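# Mount wire spool on rewinder spindle, pin through flange

## Task

Slide the wound wire spool onto the rewinding machine's spindle until it sits fully seated against the drive disc, with the disc's drive pin passing through one of the spool flange's holes.

## Robot and tools

Robot: two six-joint arms with parallel grippers, left_arm and right_arm, mounted on one table. Calibrated root positions in the scene frame: left_arm at (-0.003, +0.314, 0) m, quat_wxyz (+1.000, 0, 0, -0.008); right_arm at (-0.044, -0.226, 0) m, quat_wxyz (+1.000, 0, 0, +0.024).

Scene frame: origin at table height, halfway between the nominal bases; +x points out over the table, +z up, and left_arm is on the +y side. Arm names do not match image left/right. Printed gripper positions (metres) and end_effector_quat_wxyz are in this frame and may be off by a few centimetres, more when reaching far. end_effector_position is the point between the finger pads, roughly 5 mm short of the tips; fingers extend along the gripper's +z and close along its y.

Row layout (used by every moving call): one flat list of 14 numbers covering both arms, even if only one moves. First left_arm: shoulder, elbow, waist, forearm roll, wrist pitch, wrist roll, then gripper opening; then the same seven for right_arm. Joint values are absolute target angles in radians, in the same convention that the Joint positions line prints. Waist and wrist pitch have their sign flipped relative to the URDF. Allowed ranges: shoulder 0.000 to 3.140, elbow -2.967 to 0.000, waist -2.618 to 2.618, forearm roll -1.745 to 1.745, wrist pitch -1.220 to 1.220, wrist roll -2.094 to 2.094 (the symmetric ones read the same after the flip). True ends may differ by up to 0.014 rad; a target beyond a range by more than that (and farther out than the current angle) is rejected, and a target past the real end is clipped there, reported as "joint sent to its limit". Opening is an absolute command from -1 (closed) to +1 (fully open, pads 0.070 m apart); closing fully takes at least about 1 s.

Tools:
- execute_actions(actions, cameras): actions is a list of actions; each action is a table of up to 15 rows, one per 1/30 s step; a short table repeats its final row to fill 15 steps (0.5 s). An empty actions list returns the state plus all camera images. cameras picks images: ["all"], [], or names cam_high, cam_low, cam_left_wrist, cam_right_wrist.
- move(target, speed, blend, opening_speed, blocking, cameras): target is one 14-number row or a list of up to 15 rows, absolute joint goals. All joints are interpolated together, so grippers trace curves and nothing is avoided automatically. speed is rad/s for the joint with the longest travel, 0.01 to 3, default 0.5 (one value or one per target). blend in rad rounds corners between listed targets. opening_speed (0.2 or more, per second on the -1..+1 scale) ramps finger commands. blocking=false returns after about 0.5 s while the move continues; a new move replaces it. The result adds a move: line: done, off_target (resting more than 0.01 rad from target), moving, held (a check withheld steps or the clearance check stopped it) or fault; limits=held means steps were withheld. Done does not imply contact or no contact.
- wait(seconds 0 to 10): lets time pass with last commands held.
- stop: brakes a running move.
- zoom_image(camera, region [x0,y0,x1,y1] pixels, max 504x504): closer look at the latest image of that camera. Images are 896x504.
- read_manual: licence text only.
- finished_scene(scene): ends scene 1 or 2 permanently; the goal must hold with the robot let go.

Result lines: Joint positions (per arm, joint order above, plus pad gap in m); Joint targets (angles currently being driven toward; resend them to hold a joint still); Tool commands (current gripper commands; resend to leave a gripper unchanged, since 0 is a real command); grip_measured (finger opening on the command scale); Joint torques (total drive output including arm weight, noisy, with offsets; positive toward larger angles); step readings of joint positions for execute_actions calls; "joint command not followed" when the clearance check altered an arm's targets; MOTOR HOT at 65 °C. Start a continued session with an empty execute_actions to learn the scene number and task.

Motion limits: each joint target at most 3 rad/s, 0.6 s to reach full speed; per step a target stays within 0.963 rad of the measured angle, and an arm's targets are scaled back if the gripper would jump more than 70 mm. Far goals need several actions, and an unfinished motion may need recommanding.

Gripping: once the fingers touch, command about 0.05 below the grip_measured reading for full force (less for a lighter hold). Parts thinner than about 2 mm get less force. Pad force is about 20 N; fast closing can squeeze harder.

Avoid: dropping the spool, releasing it while moving, anything leaving the table (fails the scene), slamming or hard pushing, and arm-to-arm contact or a gripper closing on the other arm's fingers (can fail the scene). Contact torque reaching the limits (21.1 N m for waist, shoulder, elbow; 7.36 N m for the three wrist joints, whose motors give only about 4 N m) stops that arm for 10 s. Heavy holding, stretched poses or pushing against obstacles heats motors; at 80 °C the arm goes limp for 30 to 60 s. Faster moves and targets set deeper past contact press harder, so approach seating slowly. A loose object may occasionally be nudged by outside pushes. Motions are smoother and cheaper with fewer, steady moves.

Each tool is called after "Call:" by a JSON object that holds its "name" and its "arguments", one argument or row to a line.

## Session

Call:
{"name": "execute_actions", "arguments": {
  "actions": []
}}

Scene clock: 0.00 s.
left_arm: end_effector_position=(+0.0846, -0.0637, +0.1483) grip_measured=+0.99 end_effector_quat_wxyz=(+0.388, +0.324, +0.863, -0.002) | right_arm: end_effector_position=(+0.4110, -0.3773, +0.1143) grip_measured=+0.99 end_effector_quat_wxyz=(+0.190, +0.484, +0.854, +0.023)
Joint names: [shoulder, elbow, waist, forearm roll, wrist pitch, wrist roll]
Joint positions: left_arm=[1.761 -1.223 1.741 0.886 -1.138 -1.438 0.07] | right_arm=[1.985 -1.626 0.352 -0.043 -0.915 0.747 0.07]
Joint torques (N m): no reading
Motor temperatures (°C): left_arm=[32 31 36 35 34 29] | right_arm=[38 31 30 33 39 28]
Joint targets: left_arm=[1.761 -1.223 1.741 0.886 -1.138 -1.438] | right_arm=[1.985 -1.626 0.352 -0.043 -0.915 0.747]
Tool commands: left_gripper/opening=+1.0 right_gripper/opening=+1.0

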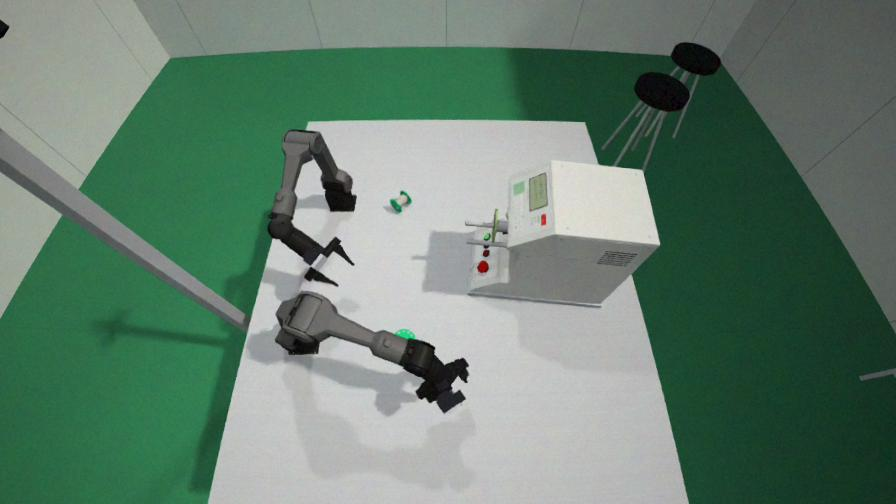

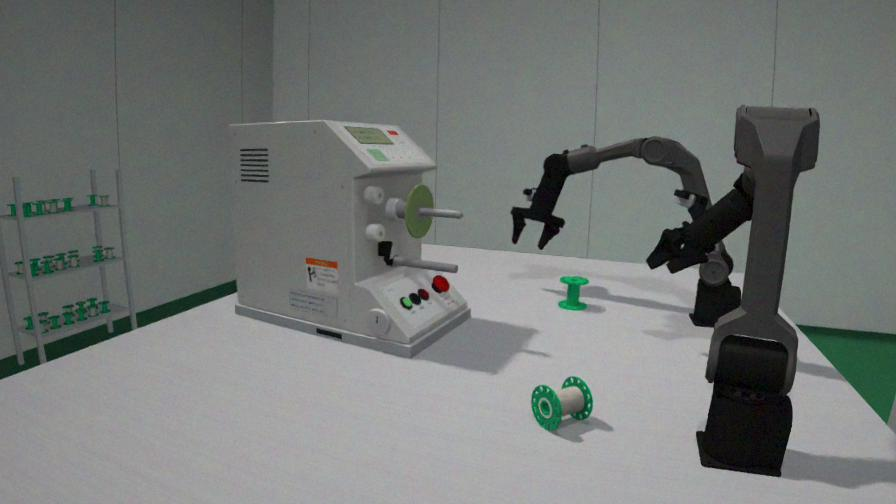

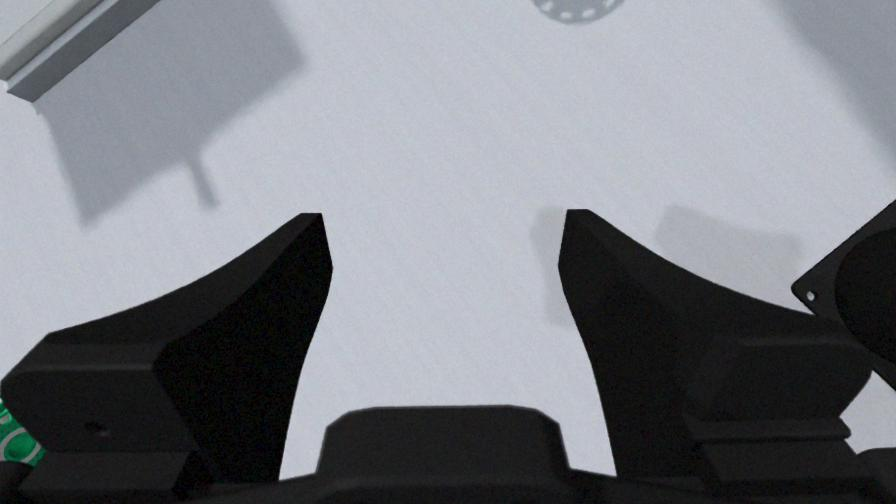

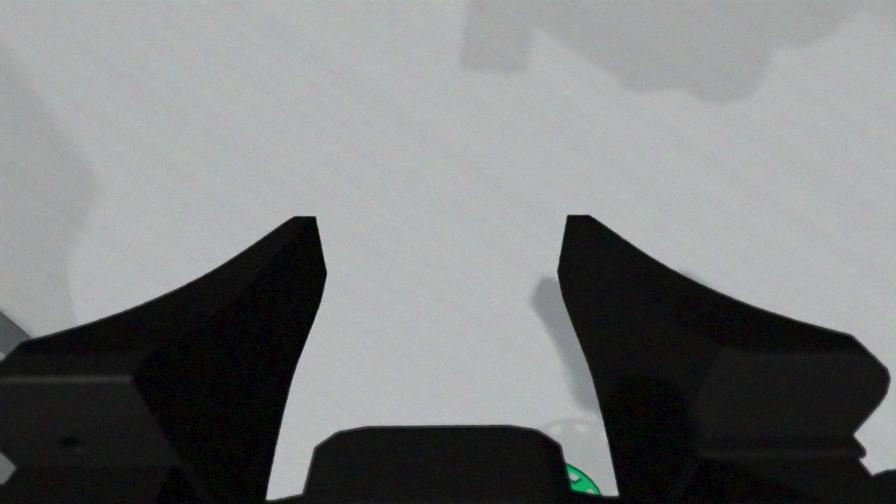

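Call:
{"name": "zoom_image", "arguments": {
  "camera": "cam_low",
  "region": [490, 340, 650, 460]
}}

Call:
{"name": "zoom_image", "arguments": {
  "camera": "cam_low",
  "region": [330, 160, 510, 350]
}}

Call:
{"name": "zoom_image", "arguments": {
  "camera": "cam_high",
  "region": [360, 160, 540, 300]
}}

Scaled by 3.150 from the camera's 896x504 image, which has a finer 1280x720 frame.

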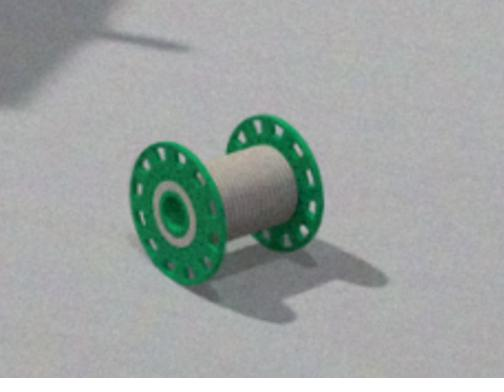

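Scaled by 2.653 from the camera's 896x504 image, which has a finer 1280x720 frame.

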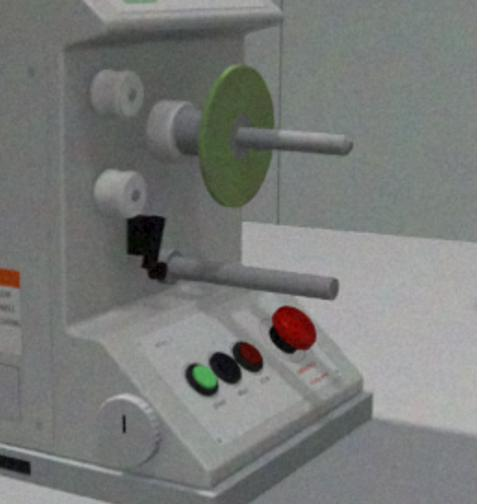

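Scaled by 2.800 from the camera's 896x504 image, which has a finer 1280x720 frame.

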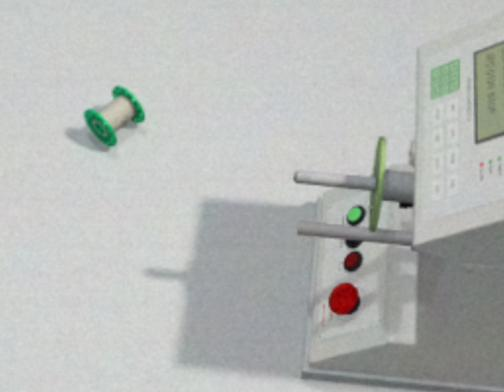

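Call:
{"name": "zoom_image", "arguments": {
  "camera": "cam_high",
  "region": [250, 110, 430, 300]
}}

Call:
{"name": "zoom_image", "arguments": {
  "camera": "cam_high",
  "region": [250, 280, 490, 420]
}}

Call:
{"name": "zoom_image", "arguments": {
  "camera": "cam_high",
  "region": [380, 180, 430, 220]
}}

Call:
{"name": "zoom_image", "arguments": {
  "camera": "cam_high",
  "region": [450, 190, 530, 290]
}}

Scaled by 2.653 from the camera's 896x504 image, which has a finer 1280x720 frame.

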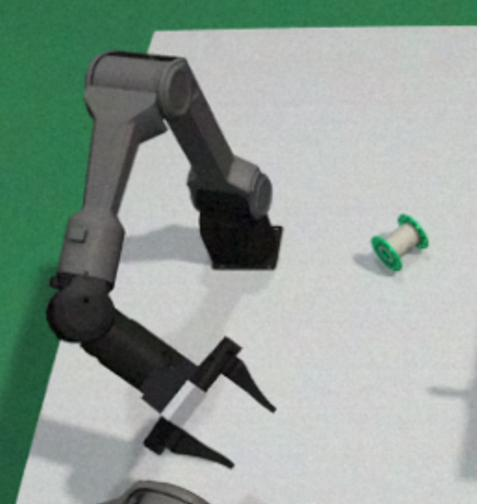

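Scaled by 2.100 from the camera's 896x504 image, which has a finer 1280x720 frame.

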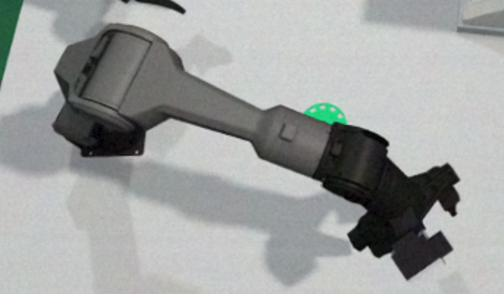

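Scaled by 10.080 from the camera's 896x504 image, which has a finer 1280x720 frame.

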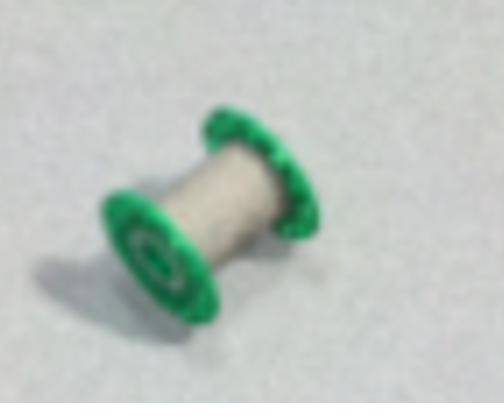

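Scaled by 5.040 from the camera's 896x504 image, which has a finer 1280x720 frame.

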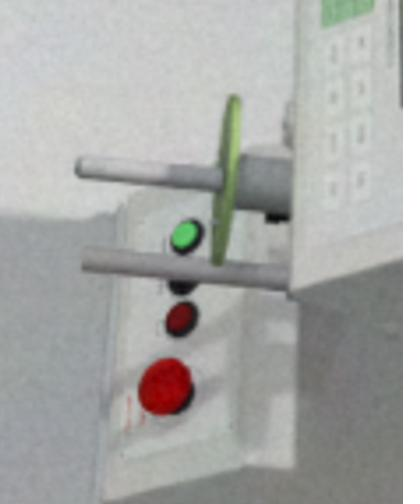

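Call:
{"name": "move", "arguments": {
  "target": [0.997, -0.738, 0.054, 0.0, -1.05, 0.0, 1.0, 1.477, -0.816, -0.063, -0.915, 0.815, 0.728, 1.0],
  "speed": 1.0,
  "cameras": ["all"]
}}

Scene clock: 65.13 s.
left_arm: end_effector_position=(+0.2020, +0.2997, +0.1515) grip_measured=+0.99 end_effector_quat_wxyz=(+0.174, +0.034, +0.984, -0.006) | right_arm: end_effector_position=(+0.3547, -0.0532, +0.2899) grip_measured=+0.99 end_effector_quat_wxyz=(+0.661, -0.251, +0.661, +0.251)
Joint names: [shoulder, elbow, waist, forearm roll, wrist pitch, wrist roll]
Joint positions: left_arm=[0.996 -0.738 0.053 0 -1.05 0.001 0.07] | right_arm=[1.477 -0.815 -0.063 -0.916 0.815 0.728 0.07]
Joint torques (N m): left_arm=[-0.36 -6.29 1.1 0.03 0.36 -0.14] | right_arm=[-2.93 -5.74 1.36 0.7 0.86 -0.14]
Joint targets: left_arm=[0.997 -0.738 0.054 0.000 -1.050 0.000] | right_arm=[1.477 -0.816 -0.063 -0.915 0.815 0.728]
move: done

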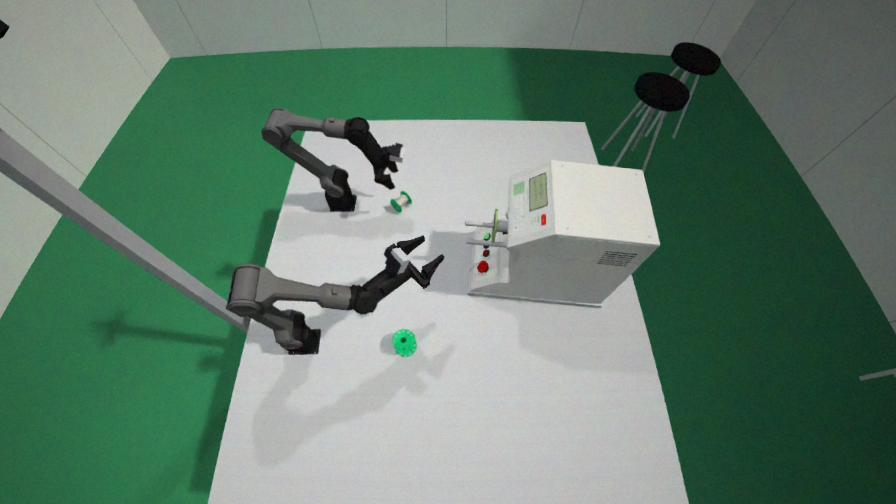

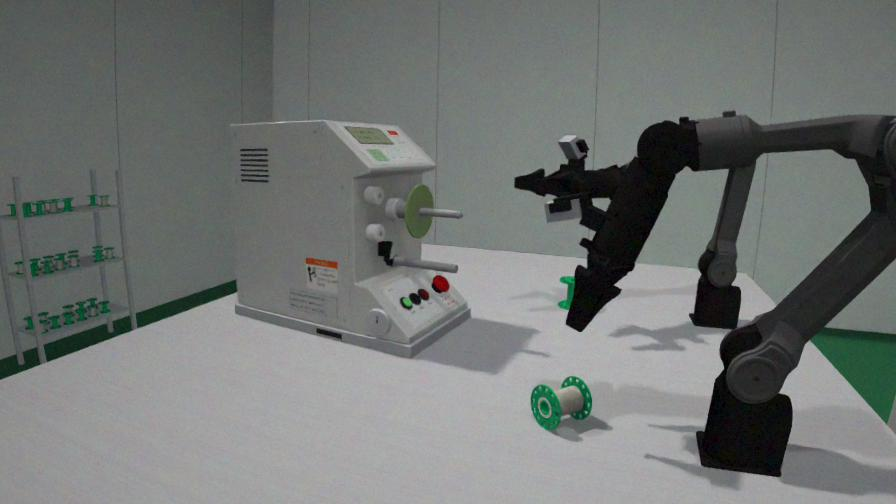

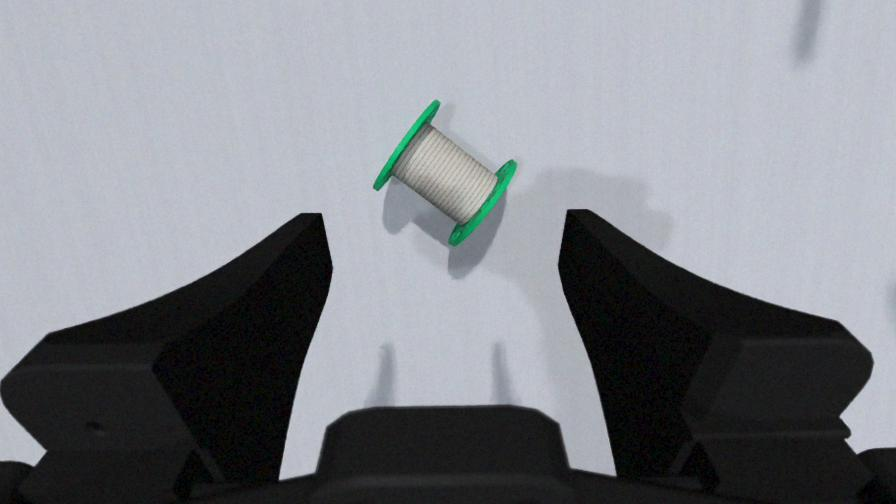

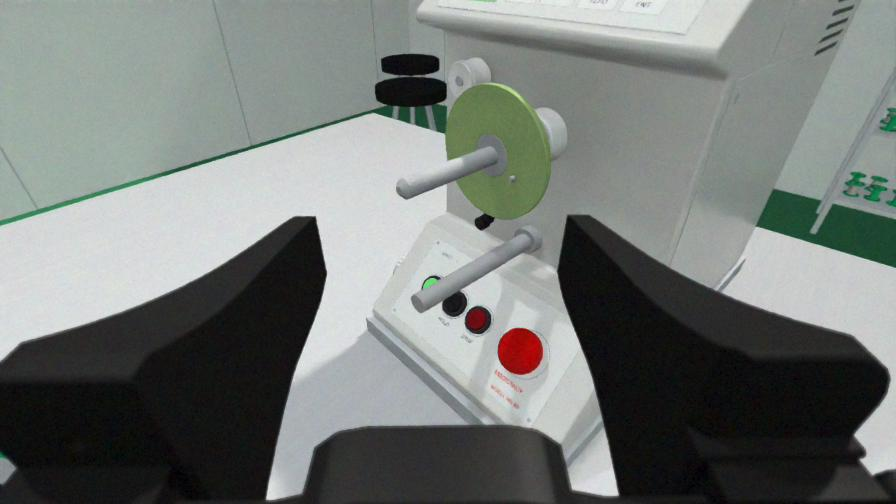

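Call:
{"name": "zoom_image", "arguments": {
  "camera": "cam_right_wrist",
  "region": [380, 70, 600, 320]
}}

Call:
{"name": "zoom_image", "arguments": {
  "camera": "cam_left_wrist",
  "region": [350, 80, 550, 290]
}}

Scaled by 2.016 from the camera's 896x504 image, which has a finer 1280x720 frame.

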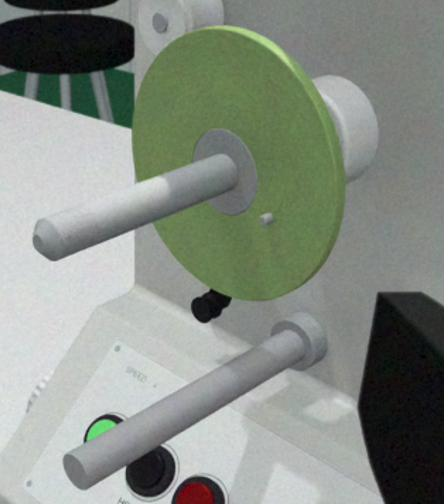

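Scaled by 2.400 from the camera's 896x504 image, which has a finer 1280x720 frame.

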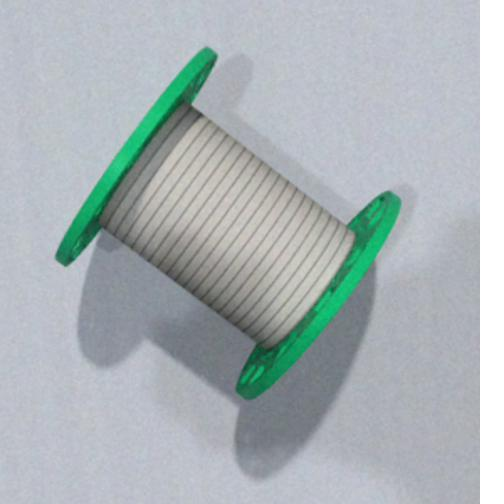

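Call:
{"name": "zoom_image", "arguments": {
  "camera": "cam_high",
  "region": [330, 130, 460, 290]
}}

Call:
{"name": "zoom_image", "arguments": {
  "camera": "cam_low",
  "region": [500, 120, 700, 340]
}}

Scaled by 3.150 from the camera's 896x504 image, which has a finer 1280x720 frame.

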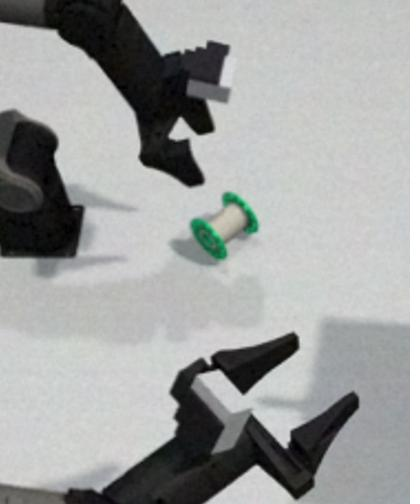

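Scaled by 2.291 from the camera's 896x504 image, which has a finer 1280x720 frame.

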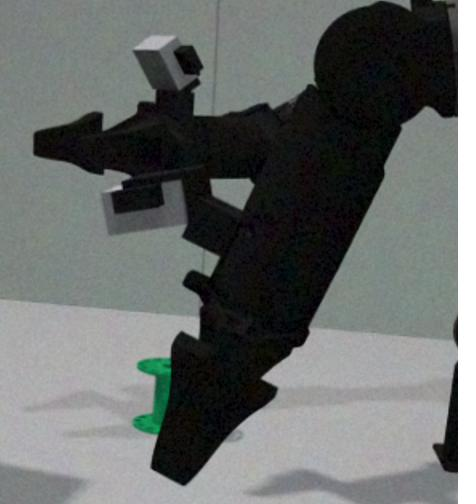

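Call:
{"name": "move", "arguments": {
  "target": [1.389, -0.801, 0.046, 0.0, -1.071, -0.919, 1.0, 1.477, -0.816, -0.063, -0.915, 0.815, 0.728, 1.0],
  "speed": 0.8,
  "cameras": ["cam_left_wrist", "cam_low"]
}}

Scene clock: 145.03 s.
left_arm: end_effector_position=(+0.2135, +0.3002, +0.0845) grip_measured=+0.99 end_effector_quat_wxyz=(-0.001, -0.416, +0.910, +0.000) | right_arm: end_effector_position=(+0.3547, -0.0532, +0.2899) grip_measured=+0.99 end_effector_quat_wxyz=(+0.661, -0.251, +0.661, +0.251)
Joint names: [shoulder, elbow, waist, forearm roll, wrist pitch, wrist roll]
Joint positions: left_arm=[1.39 -0.8 0.047 0 -1.07 -0.919 0.07] | right_arm=[1.477 -0.815 -0.063 -0.916 0.815 0.728 0.07]
Joint torques (N m): left_arm=[-3.88 -6.78 -0.21 -0.03 -0.01 0.27] | right_arm=[-2.48 -6.66 1.22 0.55 0.98 -0.03]
Joint targets: left_arm=[1.389 -0.801 0.046 0.000 -1.071 -0.919] | right_arm=[1.477 -0.816 -0.063 -0.915 0.815 0.728]
move: done
Images, in order (width x height): cam_low 896x504, cam_left_wrist 896x504.

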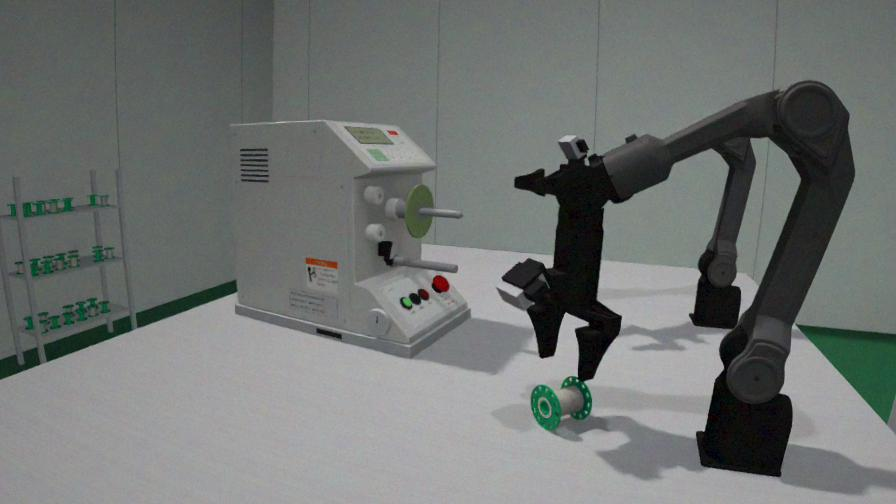

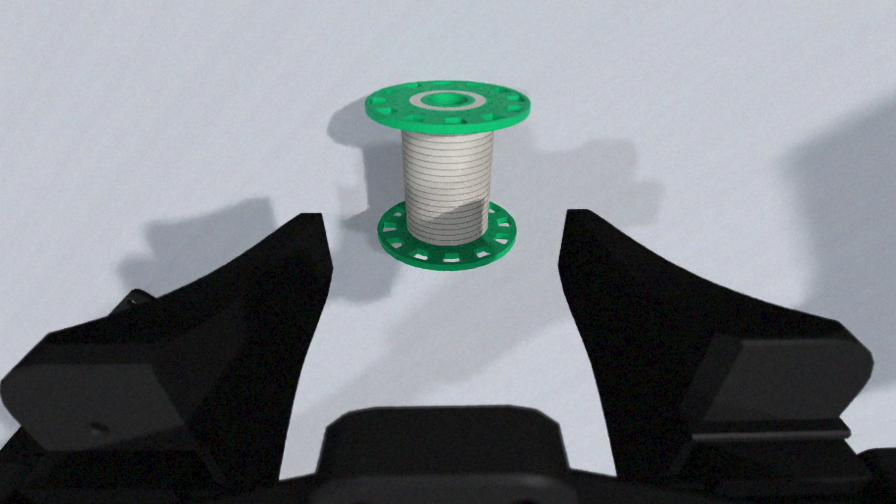

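Call:
{"name": "move", "arguments": {
  "target": [
    [1.5195, -0.6392, 0.055, 0.0, -0.7777, -0.928, 1.0, 1.477, -0.816, -0.063, -0.915, 0.815, 0.728, 1.0],
    [1.5195, -0.6392, 0.055, 0.0, -0.7777, -0.928, -0.15, 1.477, -0.816, -0.063, -0.915, 0.815, 0.728, 1.0]
  ],
  "speed": 0.35,
  "opening_speed": 0.8,
  "cameras": ["cam_left_wrist", "cam_low"]
}}

Scene clock: 154.33 s.
left_arm: end_effector_position=(+0.2122, +0.2986, +0.0220) grip_measured=+0.00 end_effector_quat_wxyz=(+0.000, -0.416, +0.910, +0.000) | right_arm: end_effector_position=(+0.3547, -0.0532, +0.2899) grip_measured=+0.99 end_effector_quat_wxyz=(+0.661, -0.251, +0.661, +0.251)
Joint names: [shoulder, elbow, waist, forearm roll, wrist pitch, wrist roll]
Joint positions: left_arm=[1.52 -0.64 0.055 0 -0.777 -0.927 0.035] | right_arm=[1.477 -0.815 -0.063 -0.916 0.815 0.728 0.07]
Joint torques (N m): left_arm=[-4.56 -4.67 0.84 0.05 0.06 0.02] | right_arm=[-2.51 -6.59 1.06 0.6 0.9 -0.07]
Joint targets: left_arm=[1.519 -0.639 0.055 0.000 -0.778 -0.928] | right_arm=[1.477 -0.816 -0.063 -0.915 0.815 0.728]
move: done
Images, in order (width x height): cam_low 896x504, cam_left_wrist 896x504.

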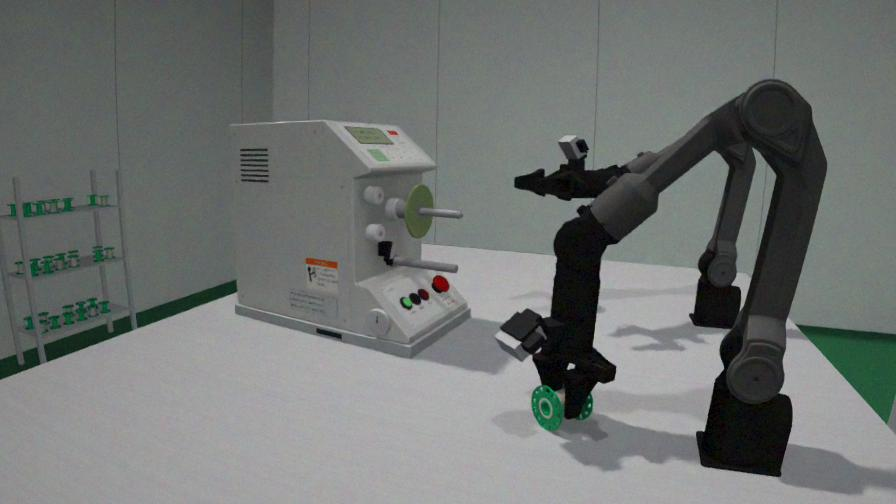

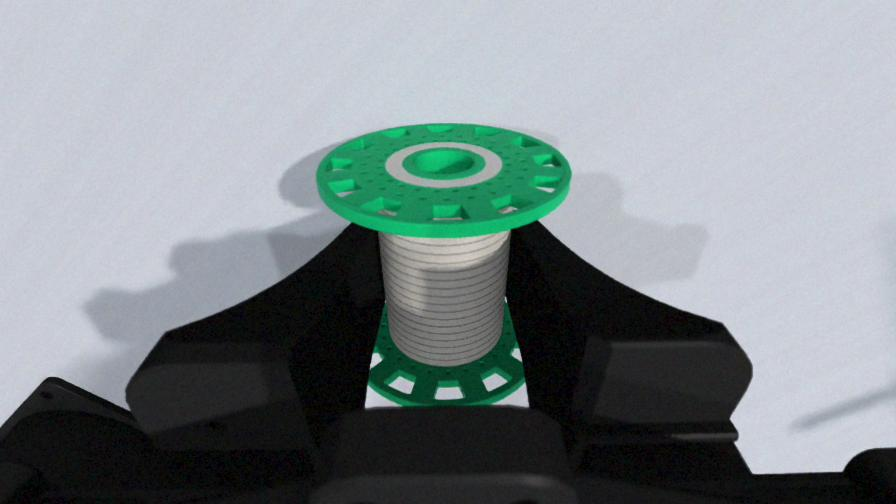

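Call:
{"name": "zoom_image", "arguments": {
  "camera": "cam_left_wrist",
  "region": [300, 110, 590, 250]
}}

Scaled by 1.738 from the camera's 896x504 image, which has a finer 1280x720 frame.

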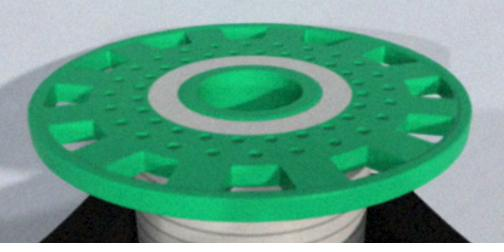

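Call:
{"name": "move", "arguments": {
  "target": [
    [1.3676, -0.8249, 0.055, 0.0, -1.1153, -0.928, -0.15, 1.514, -0.931, -0.014, -0.70, 0.27, 0.105, 1.0],
    [1.9687, -1.4428, 0.8641, 0.0, -1.1321, 0.0, -0.15, 1.6, -1.2, 0.1, -0.2, -1.0, -1.35, 1.0]
  ],
  "speed": [0.5, 0.8],
  "blend": [0.12, 0.0],
  "cameras": ["all"]
}}

Scene clock: 176.40 s.
left_arm: end_effector_position=(+0.2398, +0.0195, +0.0596) grip_measured=+0.00 end_effector_quat_wxyz=(+0.000, +0.426, +0.905, +0.000) | right_arm: end_effector_position=(+0.3032, -0.2815, +0.1372) grip_measured=+0.99 end_effector_quat_wxyz=(+0.040, -0.630, +0.760, -0.152)
Joint names: [shoulder, elbow, waist, forearm roll, wrist pitch, wrist roll]
Joint positions: left_arm=[1.97 -1.444 0.865 0 -1.132 0.001 0.035] | right_arm=[1.599 -1.2 0.1 -0.2 -1 -1.35 0.07]
Joint torques (N m): left_arm=[-10.43 -5.96 -0.19 0.02 0.04 -0.14] | right_arm=[-3.09 -6.08 1.07 -0.15 0.48 -0.04]
Joint targets: left_arm=[1.969 -1.443 0.864 0.000 -1.132 0.000] | right_arm=[1.600 -1.200 0.100 -0.200 -1.000 -1.350]
move: done

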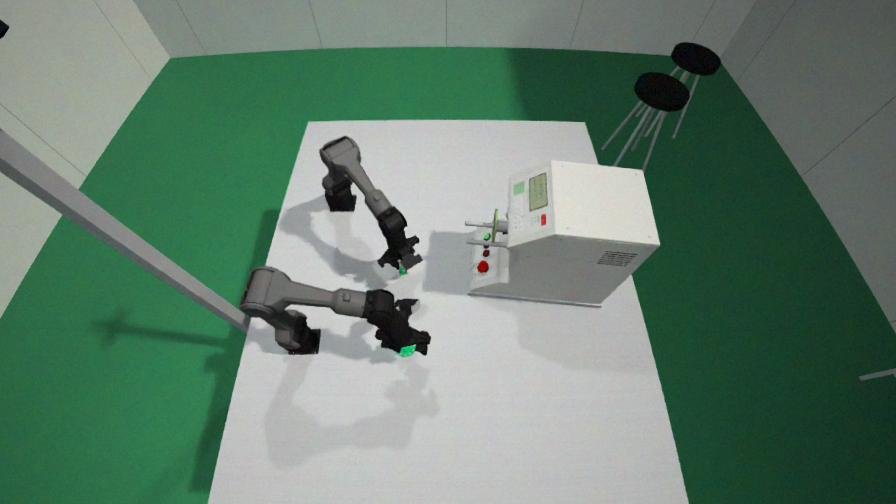

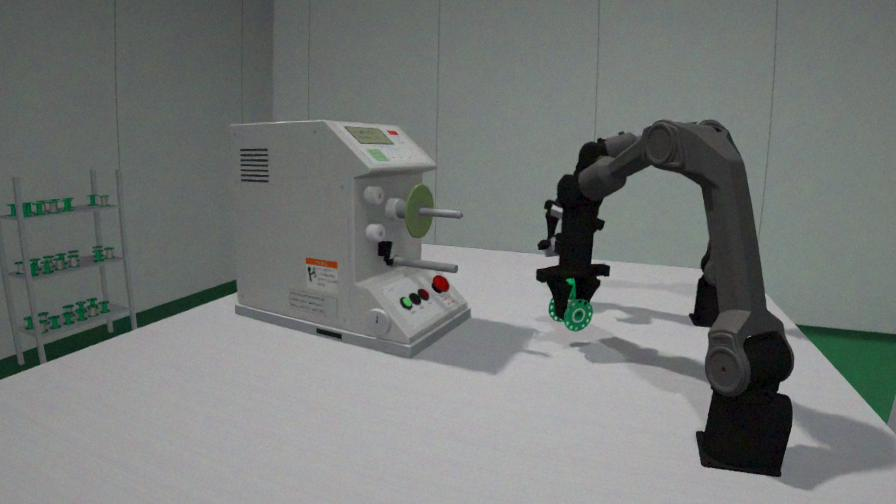

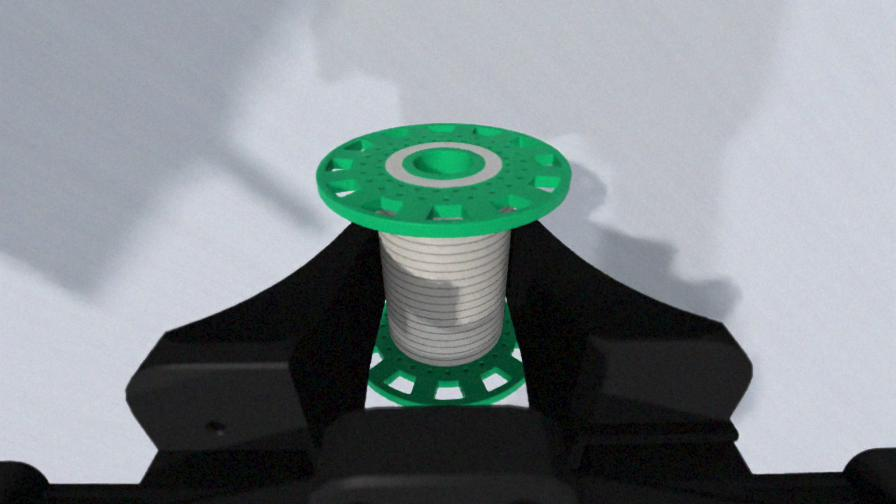

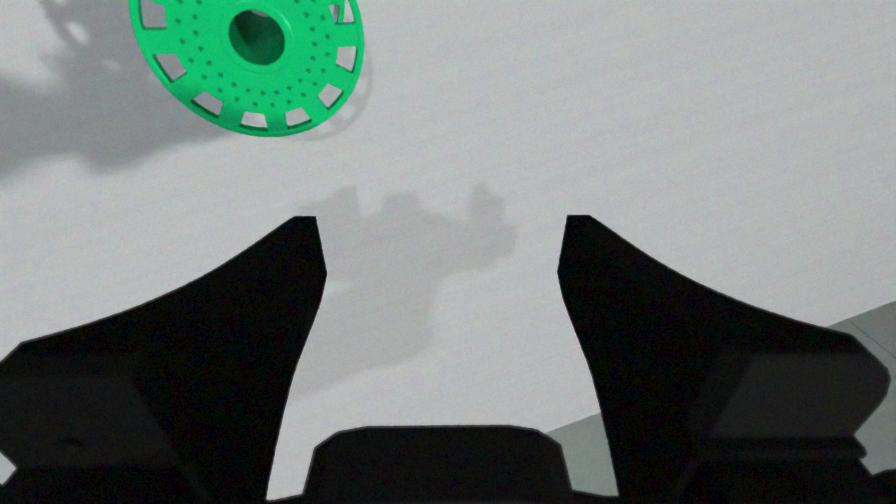

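Call:
{"name": "move", "arguments": {
  "target": [2.0168,-1.3751,0.8641,0,-1.0164,0,-0.15,1.6,-1.2,0.1,-0.2,-1.0,-1.35,1.0],
  "speed": 0.3,
  "cameras": ["cam_low","cam_high"]
}}

Scene clock: 187.30 s.
left_arm: end_effector_position=(+0.2396, +0.0203, +0.0252) grip_measured=+0.00 end_effector_quat_wxyz=(-0.001, +0.426, +0.905, +0.000) | right_arm: end_effector_position=(+0.3032, -0.2815, +0.1372) grip_measured=+0.99 end_effector_quat_wxyz=(+0.040, -0.630, +0.760, -0.152)
Joint names: [shoulder, elbow, waist, forearm roll, wrist pitch, wrist roll]
Joint positions: left_arm=[2.018 -1.374 0.864 0 -1.016 0.001 0.035] | right_arm=[1.599 -1.2 0.1 -0.2 -1 -1.35 0.07]
Joint torques (N m): left_arm=[-10.28 -7.34 -0.21 0.01 0.01 -0.1] | right_arm=[-3.4 -4.27 -0.06 -0.13 0.24 -0.11]
Joint targets: left_arm=[2.017 -1.375 0.864 0.000 -1.016 0.000] | right_arm=[1.600 -1.200 0.100 -0.200 -1.000 -1.350]
move: done
Images, in order (width x height): cam_high 896x504, cam_low 896x504.

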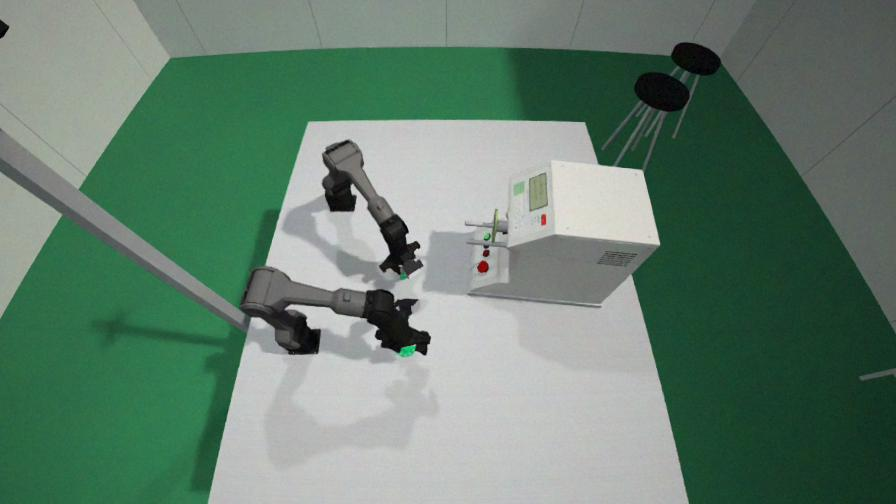

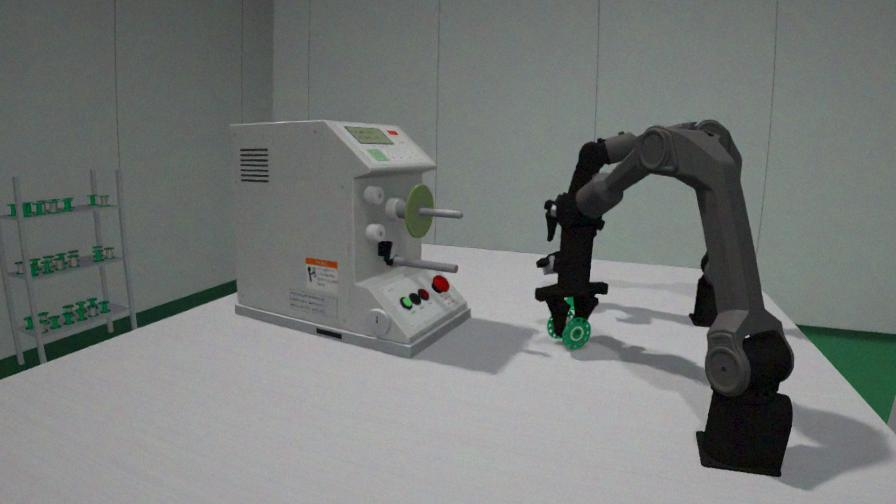

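Call:
{"name": "zoom_image", "arguments": {
  "camera": "cam_low",
  "region": [490, 260, 650, 370]
}}

Scaled by 3.150 from the camera's 896x504 image, which has a finer 1280x720 frame.

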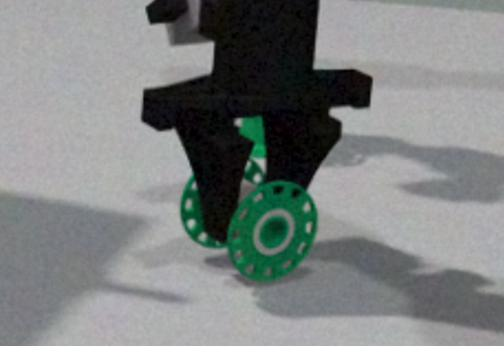

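Call:
{"name": "move", "arguments": {
  "target": [2.024,-1.3674,0.8641,0,-1.0014,0,-0.15,1.6,-1.2,0.1,-0.2,-1.0,-1.35,1.0],
  "speed": 0.05
}}

Call:
{"name": "zoom_image", "arguments": {
  "camera": "cam_low",
  "region": [530, 290, 610, 360]
}}

Scene clock: 189.37 s.
left_arm: end_effector_position=(+0.2401, +0.0198, +0.0218) grip_measured=+0.00 end_effector_quat_wxyz=(+0.000, +0.426, +0.905, +0.000) | right_arm: end_effector_position=(+0.3032, -0.2815, +0.1372) grip_measured=+0.99 end_effector_quat_wxyz=(+0.040, -0.630, +0.760, -0.152)
Joint names: [shoulder, elbow, waist, forearm roll, wrist pitch, wrist roll]
Joint positions: left_arm=[2.023 -1.368 0.864 0 -1.001 0.001 0.035] | right_arm=[1.599 -1.2 0.1 -0.2 -1 -1.35 0.07]
Joint torques (N m): left_arm=[-8.69 -5.12 -0.15 0 0.1 -0.08] | right_arm=[-3.49 -4.26 0.03 -0.13 0.26 -0.11]
Joint targets: left_arm=[2.024 -1.367 0.864 0.000 -1.001 0.000] | right_arm=[1.600 -1.200 0.100 -0.200 -1.000 -1.350]
move: done

Scaled by 6.300 from the camera's 896x504 image, which has a finer 1280x720 frame.
This view is cut from an older image: the scene may have changed since it was taken.

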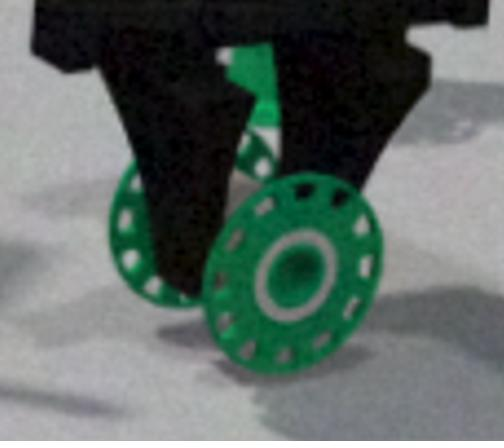

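Call:
{"name": "move", "arguments": {
  "target": [
    [2.024,-1.3674,0.8641,0,-1.0014,0,-0.15,1.6,-1.2,0.1,-0.2,-1.0,-1.35,1.0],
    [2.024,-1.3674,0.8641,0,-1.0014,0,0.55,1.6,-1.2,0.1,-0.2,-1.0,-1.35,1.0],
    [1.9687,-1.4428,0.8641,0,-1.1321,0,0.55,1.6,-1.2,0.1,-0.2,-1.0,-1.35,1.0],
    [1.9466,-1.4911,0.8641,0,-1.2025,0,0.55,1.6,-1.2,0.1,-0.2,-1.0,-1.35,1.0]
  ],
  "speed": [0.5,0.5,0.12,0.25],
  "opening_speed": 0.8,
  "cameras": ["cam_low","cam_left_wrist","cam_high"]
}}

Scene clock: 198.97 s.
left_arm: end_effector_position=(+0.2402, +0.0196, +0.0808) grip_measured=+0.55 end_effector_quat_wxyz=(+0.001, +0.426, +0.905, -0.001) | right_arm: end_effector_position=(+0.3032, -0.2815, +0.1372) grip_measured=+0.99 end_effector_quat_wxyz=(+0.040, -0.630, +0.760, -0.152)
Joint names: [shoulder, elbow, waist, forearm roll, wrist pitch, wrist roll]
Joint positions: left_arm=[1.945 -1.493 0.864 0 -1.203 0.001 0.054] | right_arm=[1.599 -1.2 0.1 -0.2 -1 -1.35 0.07]
Joint torques (N m): left_arm=[-7.86 -4.8 -0.1 0.01 0.15 -0.02] | right_arm=[-3.85 -4.3 0.07 -0.1 0.33 -0.08]
Joint targets: left_arm=[1.947 -1.491 0.864 0.000 -1.202 0.000] | right_arm=[1.600 -1.200 0.100 -0.200 -1.000 -1.350]
move: done
Images, in order (width x height): cam_high 896x504, cam_low 896x504, cam_left_wrist 896x504.

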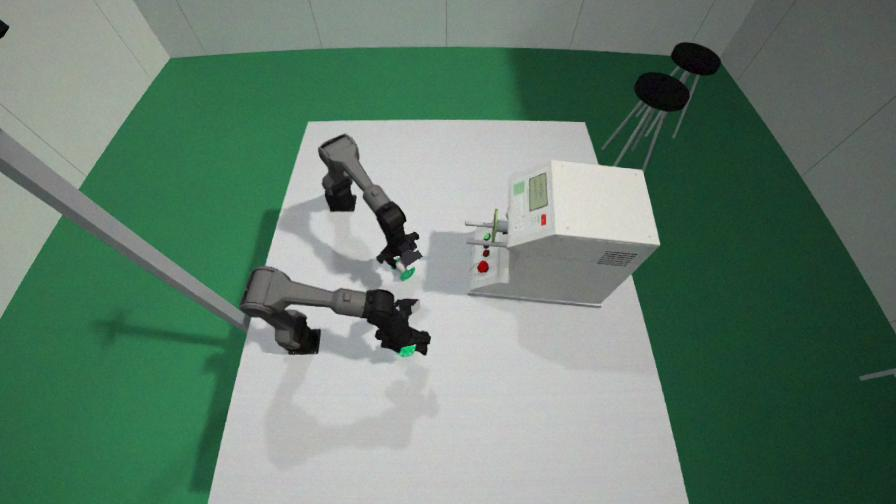

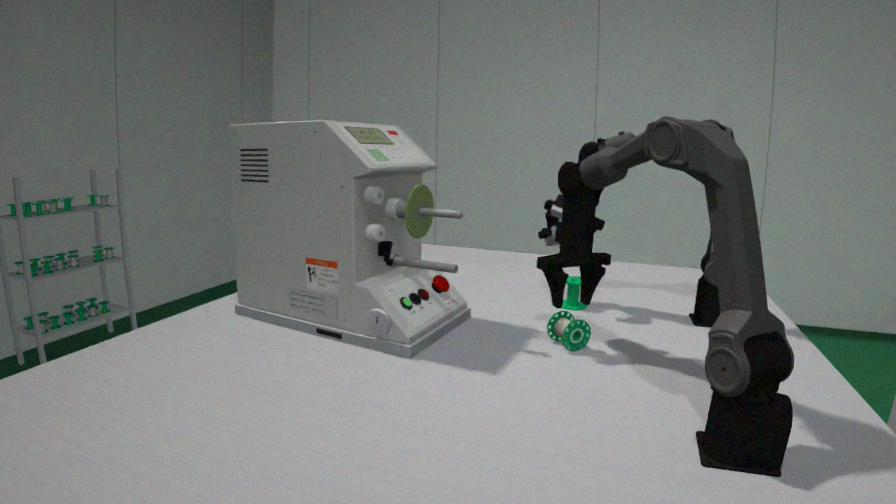

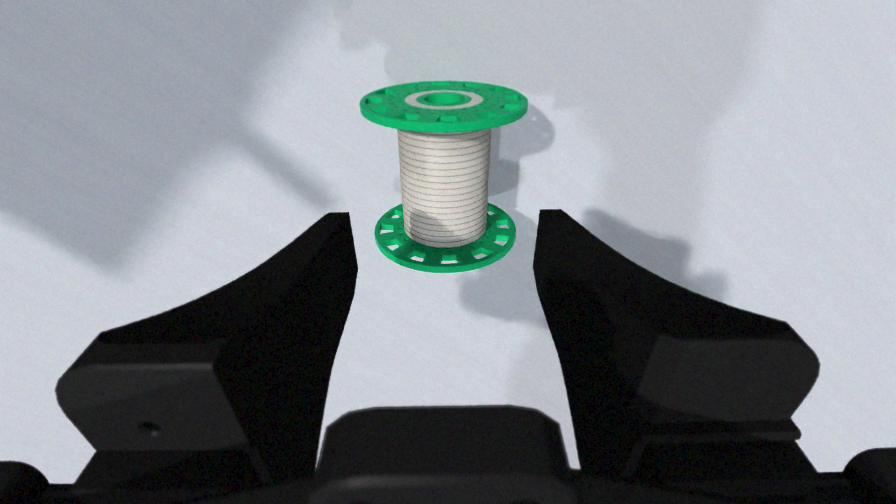

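Call:
{"name": "move", "arguments": {
  "target": [
    [1.3254,-1.4848,0.502,0,-0.596,0,0.55,1.6,-1.2,0.1,-0.2,-1.0,-1.35,1.0],
    [1.3254,-1.4848,0.502,0,-0.596,0,0.55,1.75,-1.40,-0.72,-0.2,-1.15,-1.36,1.0],
    [1.3254,-1.4848,0.502,0,-0.596,0,0.55,1.9502,-1.4470,-0.7761,-0.1869,-1.1842,-1.3646,1.0]
  ],
  "speed": [0.7,0.8,0.3],
  "blend": [0.05,0.02,0],
  "cameras": ["cam_left_wrist","cam_right_wrist"]
}}

Scene clock: 233.67 s.
left_arm: end_effector_position=(+0.3576, +0.1086, +0.4127) grip_measured=+0.55 end_effector_quat_wxyz=(+0.554, +0.210, +0.792, -0.147) | right_arm: end_effector_position=(+0.2374, +0.0219, +0.0706) grip_measured=+0.99 end_effector_quat_wxyz=(+0.038, +0.901, -0.424, +0.079)
Joint names: [shoulder, elbow, waist, forearm roll, wrist pitch, wrist roll]
Joint positions: left_arm=[1.325 -1.484 0.502 0 -0.596 0.001 0.054] | right_arm=[1.952 -1.447 -0.777 -0.187 -1.184 -1.364 0.07]
Joint torques (N m): left_arm=[-3 -8.18 1.09 -0.1 0.73 0.02] | right_arm=[-5.71 -5.93 1.3 -0.16 -0.05 -0.14]
Joint targets: left_arm=[1.325 -1.485 0.502 0.000 -0.596 0.000] | right_arm=[1.950 -1.447 -0.776 -0.187 -1.184 -1.365]
move: done
Images, in order (width x height): cam_left_wrist 896x504, cam_right_wrist 896x504.

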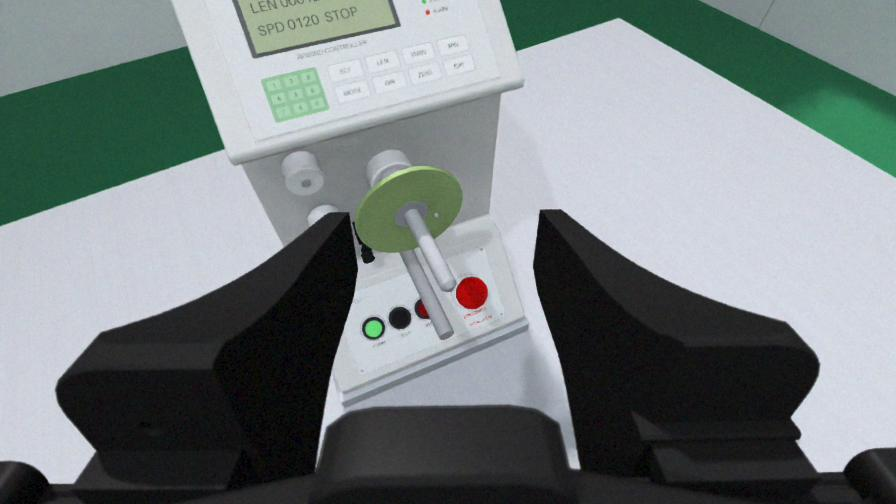

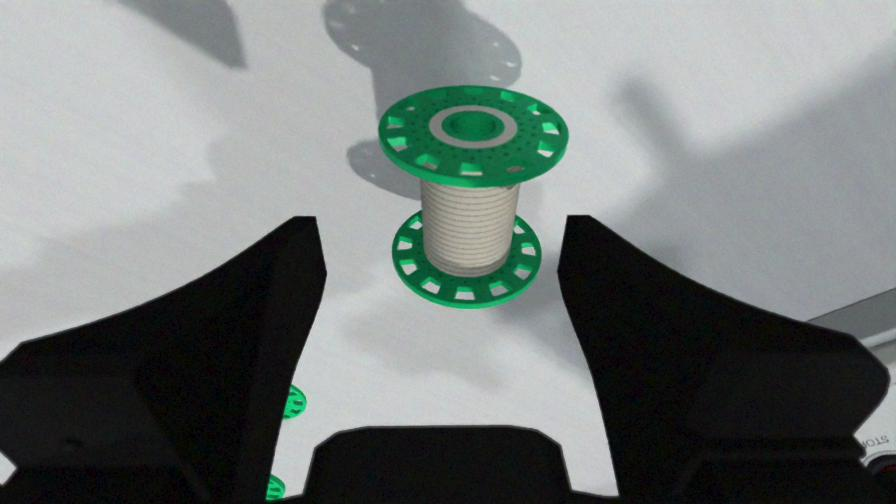

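Call:
{"name": "move", "arguments": {
  "target": [
    [1.3254,-1.4848,0.502,0,-0.596,0,0.55,1.9840,-1.5010,-0.7727,-0.1869,-1.2045,-1.3646,1.0],
    [1.3254,-1.4848,0.502,0,-0.596,0,0.55,2.0433,-1.4010,-0.7506,-0.2011,-1.0436,-1.3595,1.0]
  ],
  "speed": [0.2,0.2],
  "cameras": ["cam_right_wrist"]
}}

Scene clock: 252.47 s.
left_arm: end_effector_position=(+0.3576, +0.1086, +0.4127) grip_measured=+0.55 end_effector_quat_wxyz=(+0.554, +0.210, +0.792, -0.147) | right_arm: end_effector_position=(+0.2505, +0.0214, +0.0244) grip_measured=+0.99 end_effector_quat_wxyz=(+0.038, +0.901, -0.424, +0.079)
Joint names: [shoulder, elbow, waist, forearm roll, wrist pitch, wrist roll]
Joint positions: left_arm=[1.325 -1.484 0.502 0 -0.596 0.001 0.054] | right_arm=[2.044 -1.4 -0.751 -0.201 -1.043 -1.36 0.07]
Joint torques (N m): left_arm=[-3.09 -7.29 1.02 -0.01 0.67 0.08] | right_arm=[-5.66 -4.89 0.81 -0.09 -0.09 -0.03]
Joint targets: left_arm=[1.325 -1.485 0.502 0.000 -0.596 0.000] | right_arm=[2.043 -1.401 -0.751 -0.201 -1.044 -1.360]
move: done
Images, in order (width x height): cam_right_wrist 896x504.

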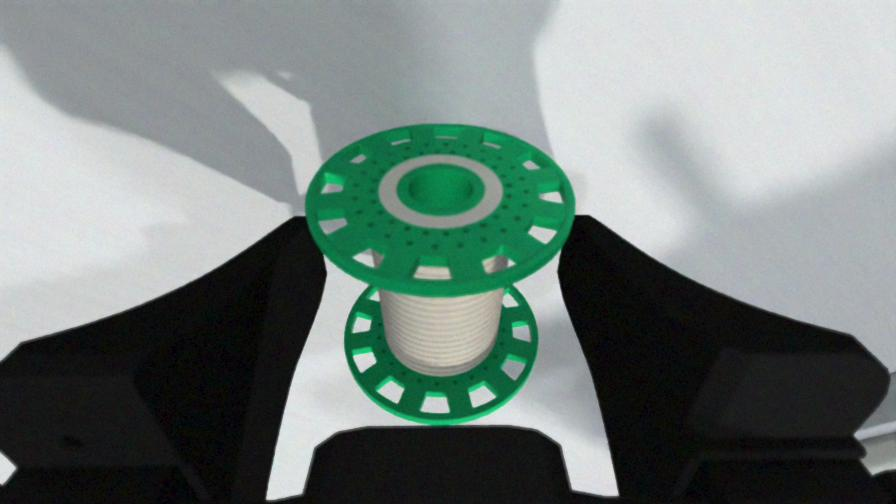

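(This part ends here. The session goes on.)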